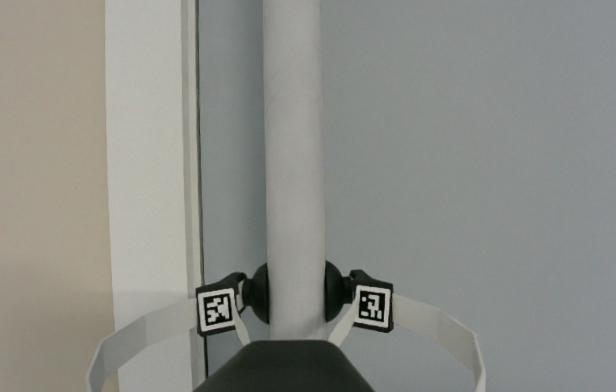

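>>> move(blocking=false, cameras=[], r1={"base":{"translate_m":1.59,"strafe_m":0.40},"pace":"fast"}, r2={"base":{"translate_m":-0.273,"strafe_m":0.092},"joints":{"wrist_yaw_rad":-0.524},"pace":"slow","speeds":{"wrist_yaw_rad":0.1},"contact_limits":{"translate_m":0.8}})

>>> wait(seconds=6, cameras=[])

>>> wait(seconds=3, cameras=["r2_wrist_camera","r2_head_camera","r1_head_left_camera"])

Scene clock: 211.63 s.
move: r1 moving; r2 moving
r1.base_odometry: x=-0.030 y=+0.034 heading=+2.101
r1.turned_by_wheels: +0.000
r1.turned_by_imu: +0.000
r1.base_tilt: forward=-1.6 right=+1.3
r1.lidar_m: 3.88 1.59 0.88 0.76 0.76 0.91 0.81 0.84 0.99 1.84 2.02 2.40
r1.base_status: translate_m moving; strafe_m moving
r1.joint_positions: lift_m=+1.100 arm_m=+0.000 wrist_yaw_rad=+0.002 wrist_pitch_rad=+0.002 wrist_roll_rad=+0.000 gripper_m=+0.056
r1.joint_status: not commanded
r1.measured_speeds: translate_m=+0.135 strafe_m=+0.035 rotate_rad=+0.000 lift_m=+0.000 arm_m=+0.000 wrist_yaw_rad=+0.000 wrist_pitch_rad=+0.000 wrist_roll_rad=+0.000
r1.motor_effort: lift_m=+24(24) arm_m=+3(4) wheel_0=+5(7) wheel_1=+7(10) wheel_2=-8(10)
r1.servo_current: wrist_yaw_rad=39(65) wrist_pitch_rad=46(46) wrist_roll_rad=59(59) gripper_m=39(46)
r1.hand_pose: x=+0.4595 y=-0.0867 z=+1.2772 quat_wxyz=(+1.000, +0.000, +0.001, +0.001) (m; r1's base frame)
r1.wrist_depth_mm: - - - - - - - / - - - - - - - / - - - - - - - / - - - - - - - / - - - - - - - / - - 195 - 187 - - / - - - 153 - - -
r2.base_odometry: x=-3.697 y=-1.189 heading=-2.122
r2.turned_by_wheels: -0.001
r2.turned_by_imu: +0.000
r2.base_tilt: forward=-0.6 right=+0.1
r2.lidar_m: 0.73 1.28 2.13 2.49 1.84 1.68 3.05 2.57 1.35 0.77 0.62 0.60
r2.base_status: translate_m moving; strafe_m moving
r2.joint_positions: lift_m=+0.800 arm_m=+0.250 wrist_yaw_rad=-0.737 wrist_pitch_rad=+0.001 wrist_roll_rad=+0.000 gripper_m=-0.023
r2.joint_status: wrist_yaw_rad moving
r2.measured_speeds: translate_m=-0.048 strafe_m=+0.017 rotate_rad=+0.003 lift_m=+0.000 arm_m=+0.000 wrist_yaw_rad=+0.086 wrist_pitch_rad=+0.000 wrist_roll_rad=+0.000
r2.motor_effort: lift_m=+20(20) arm_m=-4(4) wheel_0=-17(17) wheel_1=-8(8) wheel_2=+12(14)
r2.servo_current: wrist_yaw_rad=26(85) wrist_pitch_rad=46(46) wrist_roll_rad=46(52) gripper_m=189(195)
r2.contact_limits: translate_m 0.8
r2.hand_pose: x=+0.5756 y=-0.2586 z=+0.9777 quat_wxyz=(+0.933, +0.000, +0.000, -0.360) (m; r2's base frame)
r2.wrist_depth_mm: 289 271 278 199 268 263 260 / 290 272 278 200 271 265 260 / 291 272 279 200 272 267 264 / 293 273 281 202 274 267 265 / 294 276 283 202 274 270 266 / 297 277 184 202 178 270 267 / 298 276 277 - 276 272 268
pictures: none
No camera images: "cameras" was empty.

Scene clock: 215.23 s.
earlier move: r1 moving; r2 done
r1.base_odometry: x=-0.820 y=+0.838 heading=+2.101
r1.turned_by_wheels: +0.000
r1.turned_by_imu: +0.002
r1.base_tilt: forward=-1.6 right=+1.3
r1.lidar_m: 2.75 1.40 0.92 0.80 0.71 0.88 1.66 1.97 2.35 2.04 2.05 2.44
r1.base_status: translate_m moving; strafe_m moving
r1.joint_positions: lift_m=+1.100 arm_m=+0.000 wrist_yaw_rad=+0.002 wrist_pitch_rad=+0.002 wrist_roll_rad=+0.000 gripper_m=+0.056
r1.joint_status: not commanded
r1.measured_speeds: translate_m=+0.320 strafe_m=+0.081 rotate_rad=+0.005 lift_m=+0.000 arm_m=+0.000 wrist_yaw_rad=+0.000 wrist_pitch_rad=+0.000 wrist_roll_rad=+0.000
r1.motor_effort: lift_m=+23(24) arm_m=+3(4) wheel_0=+4(7) wheel_1=+5(10) wheel_2=-5(10)
r1.servo_current: wrist_yaw_rad=33(72) wrist_pitch_rad=39(52) wrist_roll_rad=52(72) gripper_m=39(52)
r1.hand_pose: x=+0.4595 y=-0.0867 z=+1.2772 quat_wxyz=(+1.000, +0.000, +0.001, +0.001) (m; r1's base frame)
r1.wrist_depth_mm: - - - - - - - / - - - - - - - / - - - - - - - / - - - - - - - / - - - - - - - / - - 195 - 187 - - / - - - 153 - - -
r2.base_odometry: x=-3.486 y=-1.013 heading=-2.122
r2.turned_by_wheels: +0.001
r2.turned_by_imu: +0.001
r2.base_tilt: forward=-0.7 right=+0.0
r2.lidar_m: 1.02 1.77 2.26 2.62 1.54 1.43 2.91 2.48 1.83 1.05 0.88 0.87
r2.base_status: done
r2.joint_positions: lift_m=+0.800 arm_m=+0.250 wrist_yaw_rad=-0.527 wrist_pitch_rad=+0.001 wrist_roll_rad=+0.000 gripper_m=-0.024
r2.joint_status: all done
r2.measured_speeds: all 0
r2.motor_effort: lift_m=+20(21) arm_m=+4(4) wheel_0=-5(18) wheel_1=-6(8) wheel_2=+6(14)
r2.servo_current: wrist_yaw_rad=52(91) wrist_pitch_rad=46(46) wrist_roll_rad=46(59) gripper_m=111(195)
r2.contact_limits: translate_m 0.8
r2.hand_pose: x=+0.6262 y=-0.2206 z=+0.9777 quat_wxyz=(+0.965, +0.000, +0.001, -0.260) (m; r2's base frame)
r2.wrist_depth_mm: - - 530 525 - - - / - - 530 530 - - - / - - 535 535 - - - / - - 539 539 - - - / - - 544 442 - - - / - - 183 200 170 - - / - 137 - - - - -
wait: 3.60 of 6 s (r2 has come to rest)
pictures: none
No camera images: "cameras" was empty.

Scene clock: 217.57 s.
earlier move: r1 done
r1.base_odometry: x=-1.154 y=+1.178 heading=+2.101
r1.turned_by_wheels: +0.000
r1.turned_by_imu: +0.001
r1.base_tilt: forward=-1.6 right=+1.3
r1.lidar_m: 2.27 1.35 0.85 0.78 0.78 0.91 1.62 2.44 2.38 2.06 2.07 2.47
r1.base_status: done
r1.joint_positions: lift_m=+1.100 arm_m=+0.000 wrist_yaw_rad=+0.002 wrist_pitch_rad=+0.002 wrist_roll_rad=+0.000 gripper_m=+0.056
r1.joint_status: not commanded
r1.measured_speeds: all 0
r1.motor_effort: lift_m=+23(24) arm_m=+4(4) wheel_0=+3(7) wheel_1=+1(10) wheel_2=+2(10)
r1.servo_current: wrist_yaw_rad=39(72) wrist_pitch_rad=39(52) wrist_roll_rad=59(72) gripper_m=39(52)
r1.hand_pose: x=+0.4595 y=-0.0867 z=+1.2772 quat_wxyz=(+1.000, +0.000, +0.001, +0.001) (m; r1's base frame)
r1.wrist_depth_mm: - - - - - - - / 1921 - - - - - - / 1863 - - - - - - / 1863 - - - - - - / 1921 - - - - - - / - - 194 - 187 - - / - 151 - 153 - - -
r2.base_odometry: x=-3.486 y=-1.013 heading=-2.122
r2.turned_by_wheels: +0.000
r2.turned_by_imu: +0.000
r2.base_tilt: forward=-0.7 right=+0.1
r2.lidar_m: 1.03 1.75 2.28 2.62 1.51 1.42 2.91 2.47 1.86 1.03 0.88 0.87
r2.base_status: done
r2.joint_positions: lift_m=+0.800 arm_m=+0.250 wrist_yaw_rad=-0.527 wrist_pitch_rad=+0.001 wrist_roll_rad=+0.000 gripper_m=-0.024
r2.joint_status: all done
r2.measured_speeds: all 0
r2.motor_effort: lift_m=+20(21) arm_m=+3(4) wheel_0=-5(18) wheel_1=-6(8) wheel_2=+6(14)
r2.servo_current: wrist_yaw_rad=39(91) wrist_pitch_rad=46(52) wrist_roll_rad=46(65) gripper_m=104(195)
r2.contact_limits: translate_m 0.8
r2.hand_pose: x=+0.6262 y=-0.2206 z=+0.9777 quat_wxyz=(+0.965, +0.000, +0.001, -0.260) (m; r2's base frame)
r2.wrist_depth_mm: - - 530 449 - - - / - - 535 530 - - - / - - 539 539 - - - / - - 539 535 - - - / - - 544 445 - - - / - - 183 200 170 - - / - 137 - - - - -
wait: 2.33 of 3 s (r1 has come to rest)
pictures: r1_head_left_camera, r2_head_camera, r2_wrist_camera
Images, in order (width x height): r1_head_left_camera 420x672, r2_head_camera 420x560, r2_wrist_camera 616x392.

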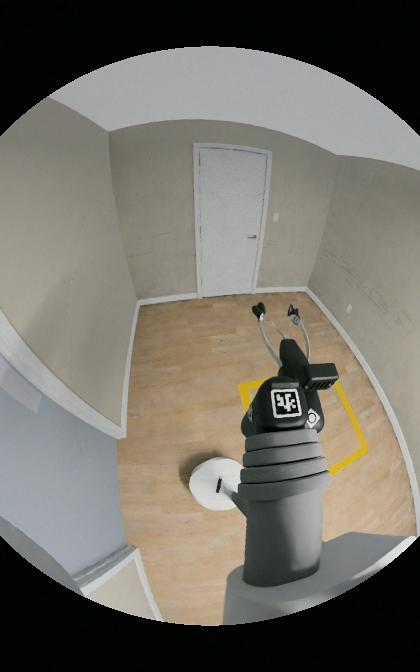

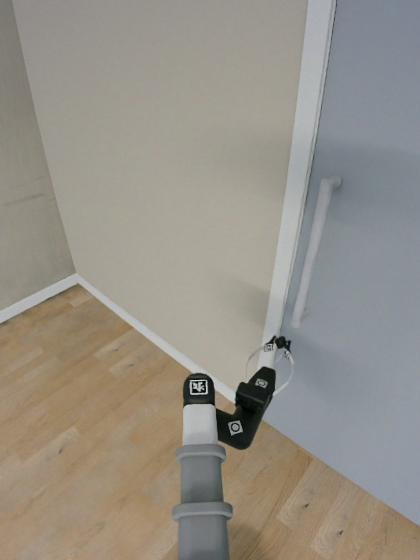

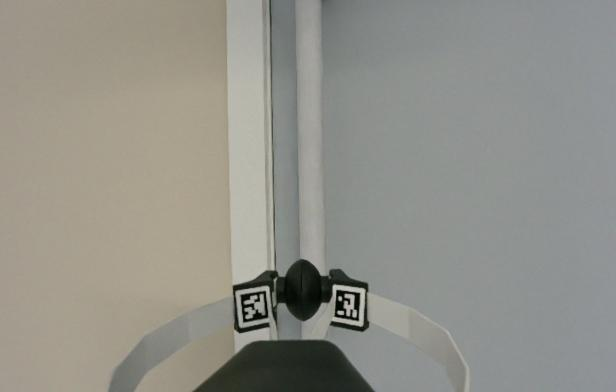

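>>> move(blocking=false, cameras=[], r1={"base":{"rotate_rad":1.83}}, r2={"base":{"translate_m":0.188,"strafe_m":-0.007},"joints":{"wrist_yaw_rad":-0.785,"gripper_m":0.1}})

>>> wait(seconds=1.8, cameras=[])

>>> wait(seconds=2, cameras=["r2_wrist_camera","r1_head_camera"])

Scene clock: 230.13 s.
move: r1 moving; r2 moving
r1.base_odometry: x=-1.154 y=+1.178 heading=+2.265
r1.turned_by_wheels: +0.164
r1.turned_by_imu: +0.164
r1.base_tilt: forward=-1.6 right=+1.3
r1.lidar_m: 2.28 1.06 0.82 0.77 0.81 0.99 2.38 2.48 2.21 2.05 2.12 2.40
r1.base_status: rotate_rad moving
r1.joint_positions: lift_m=+1.100 arm_m=+0.000 wrist_yaw_rad=+0.002 wrist_pitch_rad=+0.002 wrist_roll_rad=+0.000 gripper_m=+0.056
r1.joint_status: not commanded
r1.measured_speeds: translate_m=+0.000 strafe_m=-0.001 rotate_rad=+0.643 lift_m=+0.000 arm_m=+0.000 wrist_yaw_rad=+0.000 wrist_pitch_rad=+0.000 wrist_roll_rad=+0.000
r1.motor_effort: lift_m=+23(23) arm_m=+4(4) wheel_0=-6(7) wheel_1=-5(7) wheel_2=-5(6)
r1.servo_current: wrist_yaw_rad=65(65) wrist_pitch_rad=39(52) wrist_roll_rad=59(65) gripper_m=39(46)
r1.hand_pose: x=+0.4595 y=-0.0868 z=+1.2772 quat_wxyz=(+1.000, +0.000, +0.001, +0.001) (m; r1's base frame)
r1.wrist_depth_mm: - - - - - - - / - - - - - - - / - - - - - - - / - - - - - - - / - - - - - - - / - - 194 - 187 - - / - 1921 - 153 - - -
r2.base_odometry: x=-3.503 y=-1.039 heading=-2.122
r2.turned_by_wheels: +0.000
r2.turned_by_imu: +0.000
r2.base_tilt: forward=-0.7 right=+0.1
r2.lidar_m: 1.00 1.71 2.25 2.64 1.55 1.46 2.95 2.49 1.80 1.03 0.87 0.82
r2.base_status: translate_m moving; strafe_m moving
r2.joint_positions: lift_m=+0.800 arm_m=+0.250 wrist_yaw_rad=-0.782 wrist_pitch_rad=+0.001 wrist_roll_rad=+0.000 gripper_m=+0.002
r2.joint_status: wrist_yaw_rad moving; gripper_m moving
r2.measured_speeds: translate_m=+0.123 strafe_m=-0.004 rotate_rad=-0.002 lift_m=+0.000 arm_m=+0.000 wrist_yaw_rad=-0.024 wrist_pitch_rad=+0.000 wrist_roll_rad=+0.000
r2.motor_effort: lift_m=+20(20) arm_m=+4(4) wheel_0=+8(10) wheel_1=+7(7) wheel_2=-13(13)
r2.servo_current: wrist_yaw_rad=59(117) wrist_pitch_rad=46(46) wrist_roll_rad=39(59) gripper_m=91(111)
r2.hand_pose: x=+0.5640 y=-0.2652 z=+0.9777 quat_wxyz=(+0.925, +0.000, +0.000, -0.381) (m; r2's base frame)
r2.wrist_depth_mm: - 492 430 - - - - / - 492 433 - - - - / - 496 433 - - - - / - 500 433 - - - - / - 508 439 - - - - / - 508 184 193 174 - - / - 126 - - - - -
pictures: none
No camera images: "cameras" was empty.

Scene clock: 231.67 s.
earlier move: r1 moving; r2 done
r1.base_odometry: x=-1.154 y=+1.178 heading=-2.441
r1.turned_by_wheels: +1.578
r1.turned_by_imu: +1.586
r1.base_tilt: forward=-1.6 right=+1.3
r1.lidar_m: 0.79 0.81 0.96 2.35 2.49 2.20 2.07 2.14 2.44 2.28 1.09 0.85
r1.base_status: rotate_rad moving
r1.joint_positions: lift_m=+1.100 arm_m=+0.000 wrist_yaw_rad=+0.002 wrist_pitch_rad=+0.002 wrist_roll_rad=+0.000 gripper_m=+0.056
r1.joint_status: not commanded
r1.measured_speeds: translate_m=+0.000 strafe_m=+0.000 rotate_rad=+0.510 lift_m=+0.000 arm_m=+0.000 wrist_yaw_rad=+0.000 wrist_pitch_rad=+0.000 wrist_roll_rad=+0.000
r1.motor_effort: lift_m=+23(23) arm_m=+1(4) wheel_0=-2(9) wheel_1=-2(7) wheel_2=-2(7)
r1.servo_current: wrist_yaw_rad=39(72) wrist_pitch_rad=46(52) wrist_roll_rad=33(65) gripper_m=33(52)
r1.hand_pose: x=+0.4595 y=-0.0868 z=+1.2773 quat_wxyz=(+1.000, +0.000, +0.001, +0.001) (m; r1's base frame)
r1.wrist_depth_mm: 559 569 - - - 591 - / 559 - - - - 569 525 / 569 - - - - 569 525 / 564 - - - - 603 530 / 569 - - - 597 609 530 / 564 - 190 - 187 609 539 / - 140 - 137 182 564 -
r2.base_odometry: x=-3.590 y=-1.169 heading=-2.122
r2.turned_by_wheels: +0.000
r2.turned_by_imu: +0.001
r2.base_tilt: forward=-0.7 right=+0.1
r2.lidar_m: 0.88 1.48 2.16 2.53 1.73 1.60 3.07 2.61 1.60 0.88 0.70 0.69
r2.base_status: done
r2.joint_positions: lift_m=+0.800 arm_m=+0.250 wrist_yaw_rad=-0.782 wrist_pitch_rad=+0.001 wrist_roll_rad=+0.000 gripper_m=+0.100
r2.joint_status: all done
r2.measured_speeds: all 0
r2.motor_effort: lift_m=+20(20) arm_m=+4(4) wheel_0=+4(11) wheel_1=+4(8) wheel_2=-5(14)
r2.servo_current: wrist_yaw_rad=46(117) wrist_pitch_rad=39(46) wrist_roll_rad=59(59) gripper_m=59(124)
r2.hand_pose: x=+0.5639 y=-0.2653 z=+0.9777 quat_wxyz=(+0.924, +0.000, +0.000, -0.381) (m; r2's base frame)
r2.wrist_depth_mm: 392 389 377 382 384 379 377 / 392 392 379 384 387 384 382 / 394 394 379 387 387 387 382 / 399 397 379 389 389 389 384 / 402 397 384 394 389 389 387 / 404 402 197 315 195 392 392 / 407 404 387 - 394 394 392
wait: 1.53 of 1.8 s (r2 has come to rest)
pictures: none
No camera images: "cameras" was empty.

Scene clock: 232.33 s.
earlier move: r1 done
r1.base_odometry: x=-1.154 y=+1.178 heading=-2.353
r1.turned_by_wheels: +0.088
r1.turned_by_imu: +0.088
r1.base_tilt: forward=-1.6 right=+1.3
r1.lidar_m: 0.79 0.83 1.07 2.40 2.52 2.13 2.06 2.18 2.37 2.29 1.02 0.82
r1.base_status: done
r1.joint_positions: lift_m=+1.100 arm_m=+0.000 wrist_yaw_rad=+0.002 wrist_pitch_rad=+0.002 wrist_roll_rad=+0.000 gripper_m=+0.056
r1.joint_status: not commanded
r1.measured_speeds: all 0
r1.motor_effort: lift_m=+23(23) arm_m=-2(4) wheel_0=-3(9) wheel_1=-3(7) wheel_2=-2(7)
r1.servo_current: wrist_yaw_rad=52(72) wrist_pitch_rad=39(52) wrist_roll_rad=39(65) gripper_m=39(52)
r1.hand_pose: x=+0.4595 y=-0.0868 z=+1.2773 quat_wxyz=(+1.000, +0.000, +0.001, +0.001) (m; r1's base frame)
r1.wrist_depth_mm: - - - - 559 559 564 / - - - - - 564 569 / - - - - - 559 559 / - - - - - 569 564 / - - - - - 564 569 / - - 191 - 187 569 559 / - 140 - 137 - 569 569
r2.base_odometry: x=-3.590 y=-1.169 heading=-2.122
r2.turned_by_wheels: +0.000
r2.turned_by_imu: +0.000
r2.base_tilt: forward=-0.6 right=+0.0
r2.lidar_m: 0.86 1.49 2.16 2.47 1.73 1.57 3.04 2.59 1.57 0.87 0.75 0.71
r2.base_status: done
r2.joint_positions: lift_m=+0.800 arm_m=+0.250 wrist_yaw_rad=-0.782 wrist_pitch_rad=+0.001 wrist_roll_rad=+0.000 gripper_m=+0.100
r2.joint_status: all done
r2.measured_speeds: all 0
r2.motor_effort: lift_m=+20(20) arm_m=+4(4) wheel_0=+4(11) wheel_1=+4(8) wheel_2=-4(14)
r2.servo_current: wrist_yaw_rad=46(117) wrist_pitch_rad=39(46) wrist_roll_rad=52(59) gripper_m=52(124)
r2.hand_pose: x=+0.5639 y=-0.2653 z=+0.9777 quat_wxyz=(+0.924, +0.000, +0.000, -0.381) (m; r2's base frame)
r2.wrist_depth_mm: 392 387 375 387 382 379 379 / 394 392 377 384 387 384 382 / 399 392 379 387 387 384 379 / 397 399 382 389 389 389 384 / 402 399 382 394 389 392 387 / 404 399 197 315 196 392 389 / 407 404 389 - 394 397 394
wait: 0.67 of 2 s (r1 has come to rest)
pictures: r1_head_camera, r2_wrist_camera
Images, in order (width x height): r1_head_camera 420x560, r2_wrist_camera 616x392.

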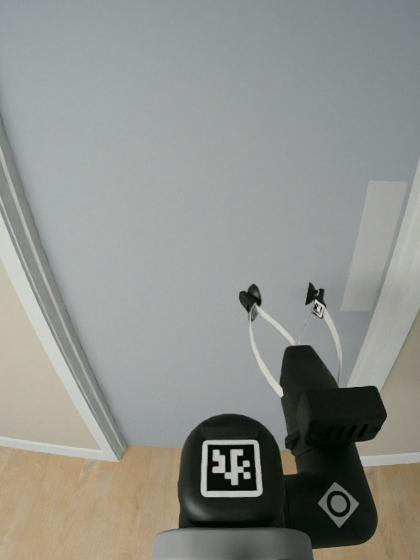

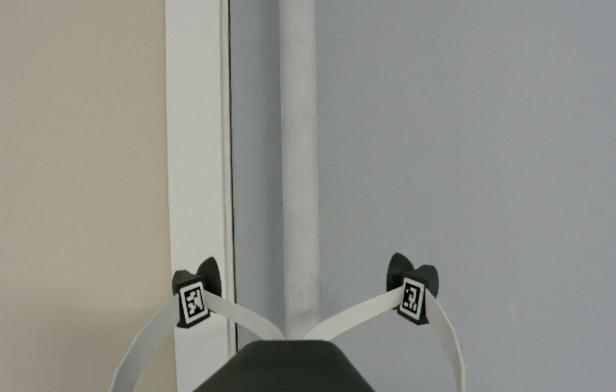

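>>> move(blocking=false, cameras=[], r2={"base":{"translate_m":0.113,"strafe_m":-0.115},"pace":"slow"})

>>> wait(seconds=4, cameras=[])

>>> move(blocking=false, cameras=[], r2={"joints":{"gripper_m":-0.03}})

>>> wait(seconds=3, cameras=["r2_wrist_camera"])

Scene clock: 241.97 s.
move: r2 moving
r1: as last shown
r1.turned_by_wheels: +0.000
r1.turned_by_imu: +0.000
r1.lidar_m: 0.77 0.83 1.09 2.39 2.52 2.11 2.05 2.20 2.37 2.31 1.00 0.83
r1.motor_effort: lift_m=+23(23) arm_m=-3(4) wheel_0=-3(3) wheel_1=-3(3) wheel_2=-2(2)
r1.servo_current: wrist_yaw_rad=59(59) wrist_pitch_rad=33(52) wrist_roll_rad=65(65) gripper_m=39(46)
r1.wrist_depth_mm: - - - - 569 564 559 / - - - - - 564 559 / - - - - - 569 564 / - - - - - 564 564 / - - - - - 564 559 / - - 190 - 187 569 559 / - 140 - 136 - 574 564
r2.base_odometry: x=-3.603 y=-1.172 heading=-2.122
r2.turned_by_wheels: +0.000
r2.turned_by_imu: +0.000
r2.base_tilt: forward=-0.7 right=+0.1
r2.lidar_m: 0.85 1.44 2.14 2.50 1.74 1.62 3.08 2.59 1.55 0.87 0.72 0.69
r2.base_status: translate_m moving; strafe_m moving
r2.joint_positions: lift_m=+0.800 arm_m=+0.250 wrist_yaw_rad=-0.782 wrist_pitch_rad=+0.001 wrist_roll_rad=+0.000 gripper_m=+0.100
r2.joint_status: not commanded
r2.measured_speeds: translate_m=+0.035 strafe_m=-0.035 rotate_rad=+0.000 lift_m=+0.000 arm_m=+0.000 wrist_yaw_rad=+0.000 wrist_pitch_rad=+0.000 wrist_roll_rad=+0.000
r2.motor_effort: lift_m=+20(20) arm_m=+4(4) wheel_0=+4(10) wheel_1=-4(6) wheel_2=-8(10)
r2.servo_current: wrist_yaw_rad=46(59) wrist_pitch_rad=33(46) wrist_roll_rad=46(52) gripper_m=52(59)
r2.hand_pose: x=+0.5639 y=-0.2653 z=+0.9777 quat_wxyz=(+0.924, +0.000, +0.000, -0.381) (m; r2's base frame)
r2.wrist_depth_mm: 384 379 375 373 373 368 368 / 384 377 377 377 373 373 370 / 387 382 375 377 377 375 373 / 387 389 373 310 377 375 375 / 389 389 373 379 382 377 377 / 394 392 198 304 195 382 377 / 394 392 382 - 384 384 382
pictures: none
No camera images: "cameras" was empty.

Scene clock: 244.33 s.
earlier move: r2 done
r1.base_odometry: x=-1.154 y=+1.178 heading=-2.353
r1.turned_by_wheels: +0.000
r1.turned_by_imu: +0.000
r1.base_tilt: forward=-1.6 right=+1.3
r1.lidar_m: 0.78 0.84 1.05 2.41 2.55 2.13 2.06 2.19 2.40 2.29 1.01 0.82
r1.base_status: not commanded
r1.joint_positions: lift_m=+1.100 arm_m=+0.000 wrist_yaw_rad=+0.002 wrist_pitch_rad=+0.002 wrist_roll_rad=+0.000 gripper_m=+0.056
r1.joint_status: not commanded
r1.measured_speeds: all 0
r1.motor_effort: lift_m=+23(23) arm_m=-3(4) wheel_0=-3(3) wheel_1=-3(3) wheel_2=-2(2)
r1.servo_current: wrist_yaw_rad=52(59) wrist_pitch_rad=39(52) wrist_roll_rad=52(72) gripper_m=39(46)
r1.hand_pose: x=+0.4595 y=-0.0868 z=+1.2773 quat_wxyz=(+1.000, +0.000, +0.001, +0.001) (m; r1's base frame)
r1.wrist_depth_mm: - - - - 569 559 559 / - - - - - 569 564 / - - - - - 569 564 / - - - - - 564 564 / - - - - - 564 564 / - - 191 - 187 574 569 / - 141 - 137 - 574 559
r2.base_odometry: x=-3.747 y=-1.205 heading=-2.120
r2.turned_by_wheels: +0.002
r2.turned_by_imu: +0.005
r2.base_tilt: forward=-0.7 right=+0.1
r2.lidar_m: 0.69 1.16 2.13 2.48 1.88 1.76 3.05 2.58 1.26 0.68 0.58 0.55
r2.base_status: done
r2.joint_positions: lift_m=+0.800 arm_m=+0.250 wrist_yaw_rad=-0.793 wrist_pitch_rad=+0.001 wrist_roll_rad=+0.000 gripper_m=+0.100
r2.joint_status: not commanded
r2.measured_speeds: all 0
r2.motor_effort: lift_m=+20(20) arm_m=+4(4) wheel_0=+25(27) wheel_1=+2(8) wheel_2=-4(10)
r2.servo_current: wrist_yaw_rad=65(65) wrist_pitch_rad=46(46) wrist_roll_rad=52(65) gripper_m=52(59)
r2.hand_pose: x=+0.5611 y=-0.2667 z=+0.9777 quat_wxyz=(+0.923, +0.000, +0.000, -0.386) (m; r2's base frame)
r2.wrist_depth_mm: 236 224 236 170 235 235 235 / 238 225 238 160 236 237 236 / 239 227 240 161 238 236 237 / 240 229 241 168 240 239 238 / 243 230 241 168 240 241 240 / 244 229 196 163 241 242 242 / 246 233 245 - 245 243 243
wait: 2.37 of 4 s (r2 has come to rest)
pictures: none
No camera images: "cameras" was empty.

Scene clock: 244.83 s.
move: r2 moving
r1: as last shown
r1.lidar_m: 0.78 0.84 1.05 2.40 2.56 2.14 2.06 2.16 2.40 2.30 0.98 0.81
r1.servo_current: wrist_yaw_rad=39(59) wrist_pitch_rad=46(46) wrist_roll_rad=46(72) gripper_m=39(46)
r1.wrist_depth_mm: - - - - 569 564 559 / - - - - - 564 564 / - - - - - 574 574 / - - - - - 564 564 / - - - - - 564 564 / - - 190 - 187 564 564 / - 141 - 137 - 564 564
r2.base_odometry: x=-3.747 y=-1.205 heading=-2.120
r2.turned_by_wheels: +0.000
r2.turned_by_imu: +0.000
r2.base_tilt: forward=-0.7 right=+0.0
r2.lidar_m: 0.69 1.20 2.15 2.52 1.89 1.76 3.03 2.59 1.25 0.71 0.59 0.54
r2.base_status: not commanded
r2.joint_positions: lift_m=+0.800 arm_m=+0.250 wrist_yaw_rad=-0.793 wrist_pitch_rad=+0.001 wrist_roll_rad=+0.000 gripper_m=+0.084
r2.joint_status: gripper_m moving
r2.measured_speeds: translate_m=+0.000 strafe_m=+0.000 rotate_rad=+0.000 lift_m=+0.000 arm_m=+0.000 wrist_yaw_rad=-0.002 wrist_pitch_rad=+0.000 wrist_roll_rad=+0.000
r2.motor_effort: lift_m=+20(20) arm_m=+4(4) wheel_0=+25(26) wheel_1=+3(3) wheel_2=-4(4)
r2.servo_current: wrist_yaw_rad=59(59) wrist_pitch_rad=39(46) wrist_roll_rad=39(52) gripper_m=195(195)
r2.hand_pose: x=+0.5610 y=-0.2668 z=+0.9777 quat_wxyz=(+0.922, +0.000, +0.000, -0.386) (m; r2's base frame)
r2.wrist_depth_mm: 237 224 237 169 235 236 235 / 238 225 238 236 236 237 236 / 240 227 239 161 238 238 237 / 241 227 240 168 241 239 239 / 243 229 243 168 241 241 241 / 243 229 196 163 193 241 242 / 246 232 245 - 244 244 244
pictures: none
No camera images: "cameras" was empty.

Scene clock: 246.33 s.
earlier move: r2 done
r1.base_odometry: x=-1.154 y=+1.178 heading=-2.353
r1.turned_by_wheels: +0.000
r1.turned_by_imu: +0.000
r1.base_tilt: forward=-1.5 right=+1.3
r1.lidar_m: 0.79 0.82 1.06 2.38 2.53 2.13 2.06 2.18 2.38 2.30 1.00 0.82
r1.base_status: not commanded
r1.joint_positions: lift_m=+1.100 arm_m=+0.000 wrist_yaw_rad=+0.002 wrist_pitch_rad=+0.002 wrist_roll_rad=+0.000 gripper_m=+0.056
r1.joint_status: not commanded
r1.measured_speeds: all 0
r1.motor_effort: lift_m=+23(23) arm_m=-4(4) wheel_0=-3(3) wheel_1=-3(3) wheel_2=-2(2)
r1.servo_current: wrist_yaw_rad=52(72) wrist_pitch_rad=39(46) wrist_roll_rad=33(72) gripper_m=39(46)
r1.hand_pose: x=+0.4595 y=-0.0868 z=+1.2773 quat_wxyz=(+1.000, +0.000, +0.001, +0.001) (m; r1's base frame)
r1.wrist_depth_mm: - - - - 569 564 569 / - - - - - 569 564 / - - - - - 564 559 / - - - - - 564 564 / - - - - - 564 569 / - - 190 - 187 574 564 / - 141 - 137 - 569 569
r2.base_odometry: x=-3.747 y=-1.205 heading=-2.121
r2.turned_by_wheels: -0.001
r2.turned_by_imu: -0.001
r2.base_tilt: forward=-0.7 right=+0.1
r2.lidar_m: 0.65 1.20 2.17 2.49 1.89 1.75 3.02 2.60 1.25 0.68 0.57 0.55
r2.base_status: not commanded
r2.joint_positions: lift_m=+0.800 arm_m=+0.250 wrist_yaw_rad=-0.780 wrist_pitch_rad=+0.001 wrist_roll_rad=+0.000 gripper_m=-0.029
r2.joint_status: all done
r2.measured_speeds: all 0
r2.motor_effort: lift_m=+20(20) arm_m=+4(4) wheel_0=+6(26) wheel_1=+2(3) wheel_2=+1(4)
r2.servo_current: wrist_yaw_rad=52(65) wrist_pitch_rad=39(46) wrist_roll_rad=46(59) gripper_m=111(332)
r2.hand_pose: x=+0.5643 y=-0.2650 z=+0.9777 quat_wxyz=(+0.925, +0.000, +0.000, -0.380) (m; r2's base frame)
r2.wrist_depth_mm: 237 220 232 151 227 224 223 / 237 222 234 153 229 226 224 / 238 224 234 153 229 227 224 / 240 224 236 154 230 229 227 / 241 227 237 156 232 230 228 / 244 228 183 156 181 231 230 / 244 229 241 - 236 231 232
wait: 1.50 of 3 s (r2 has come to rest)
pictures: r2_wrist_camera
Images, in order (width x height): r2_wrist_camera 616x392.

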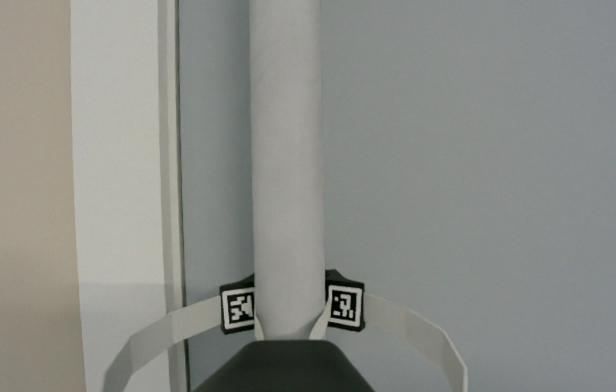

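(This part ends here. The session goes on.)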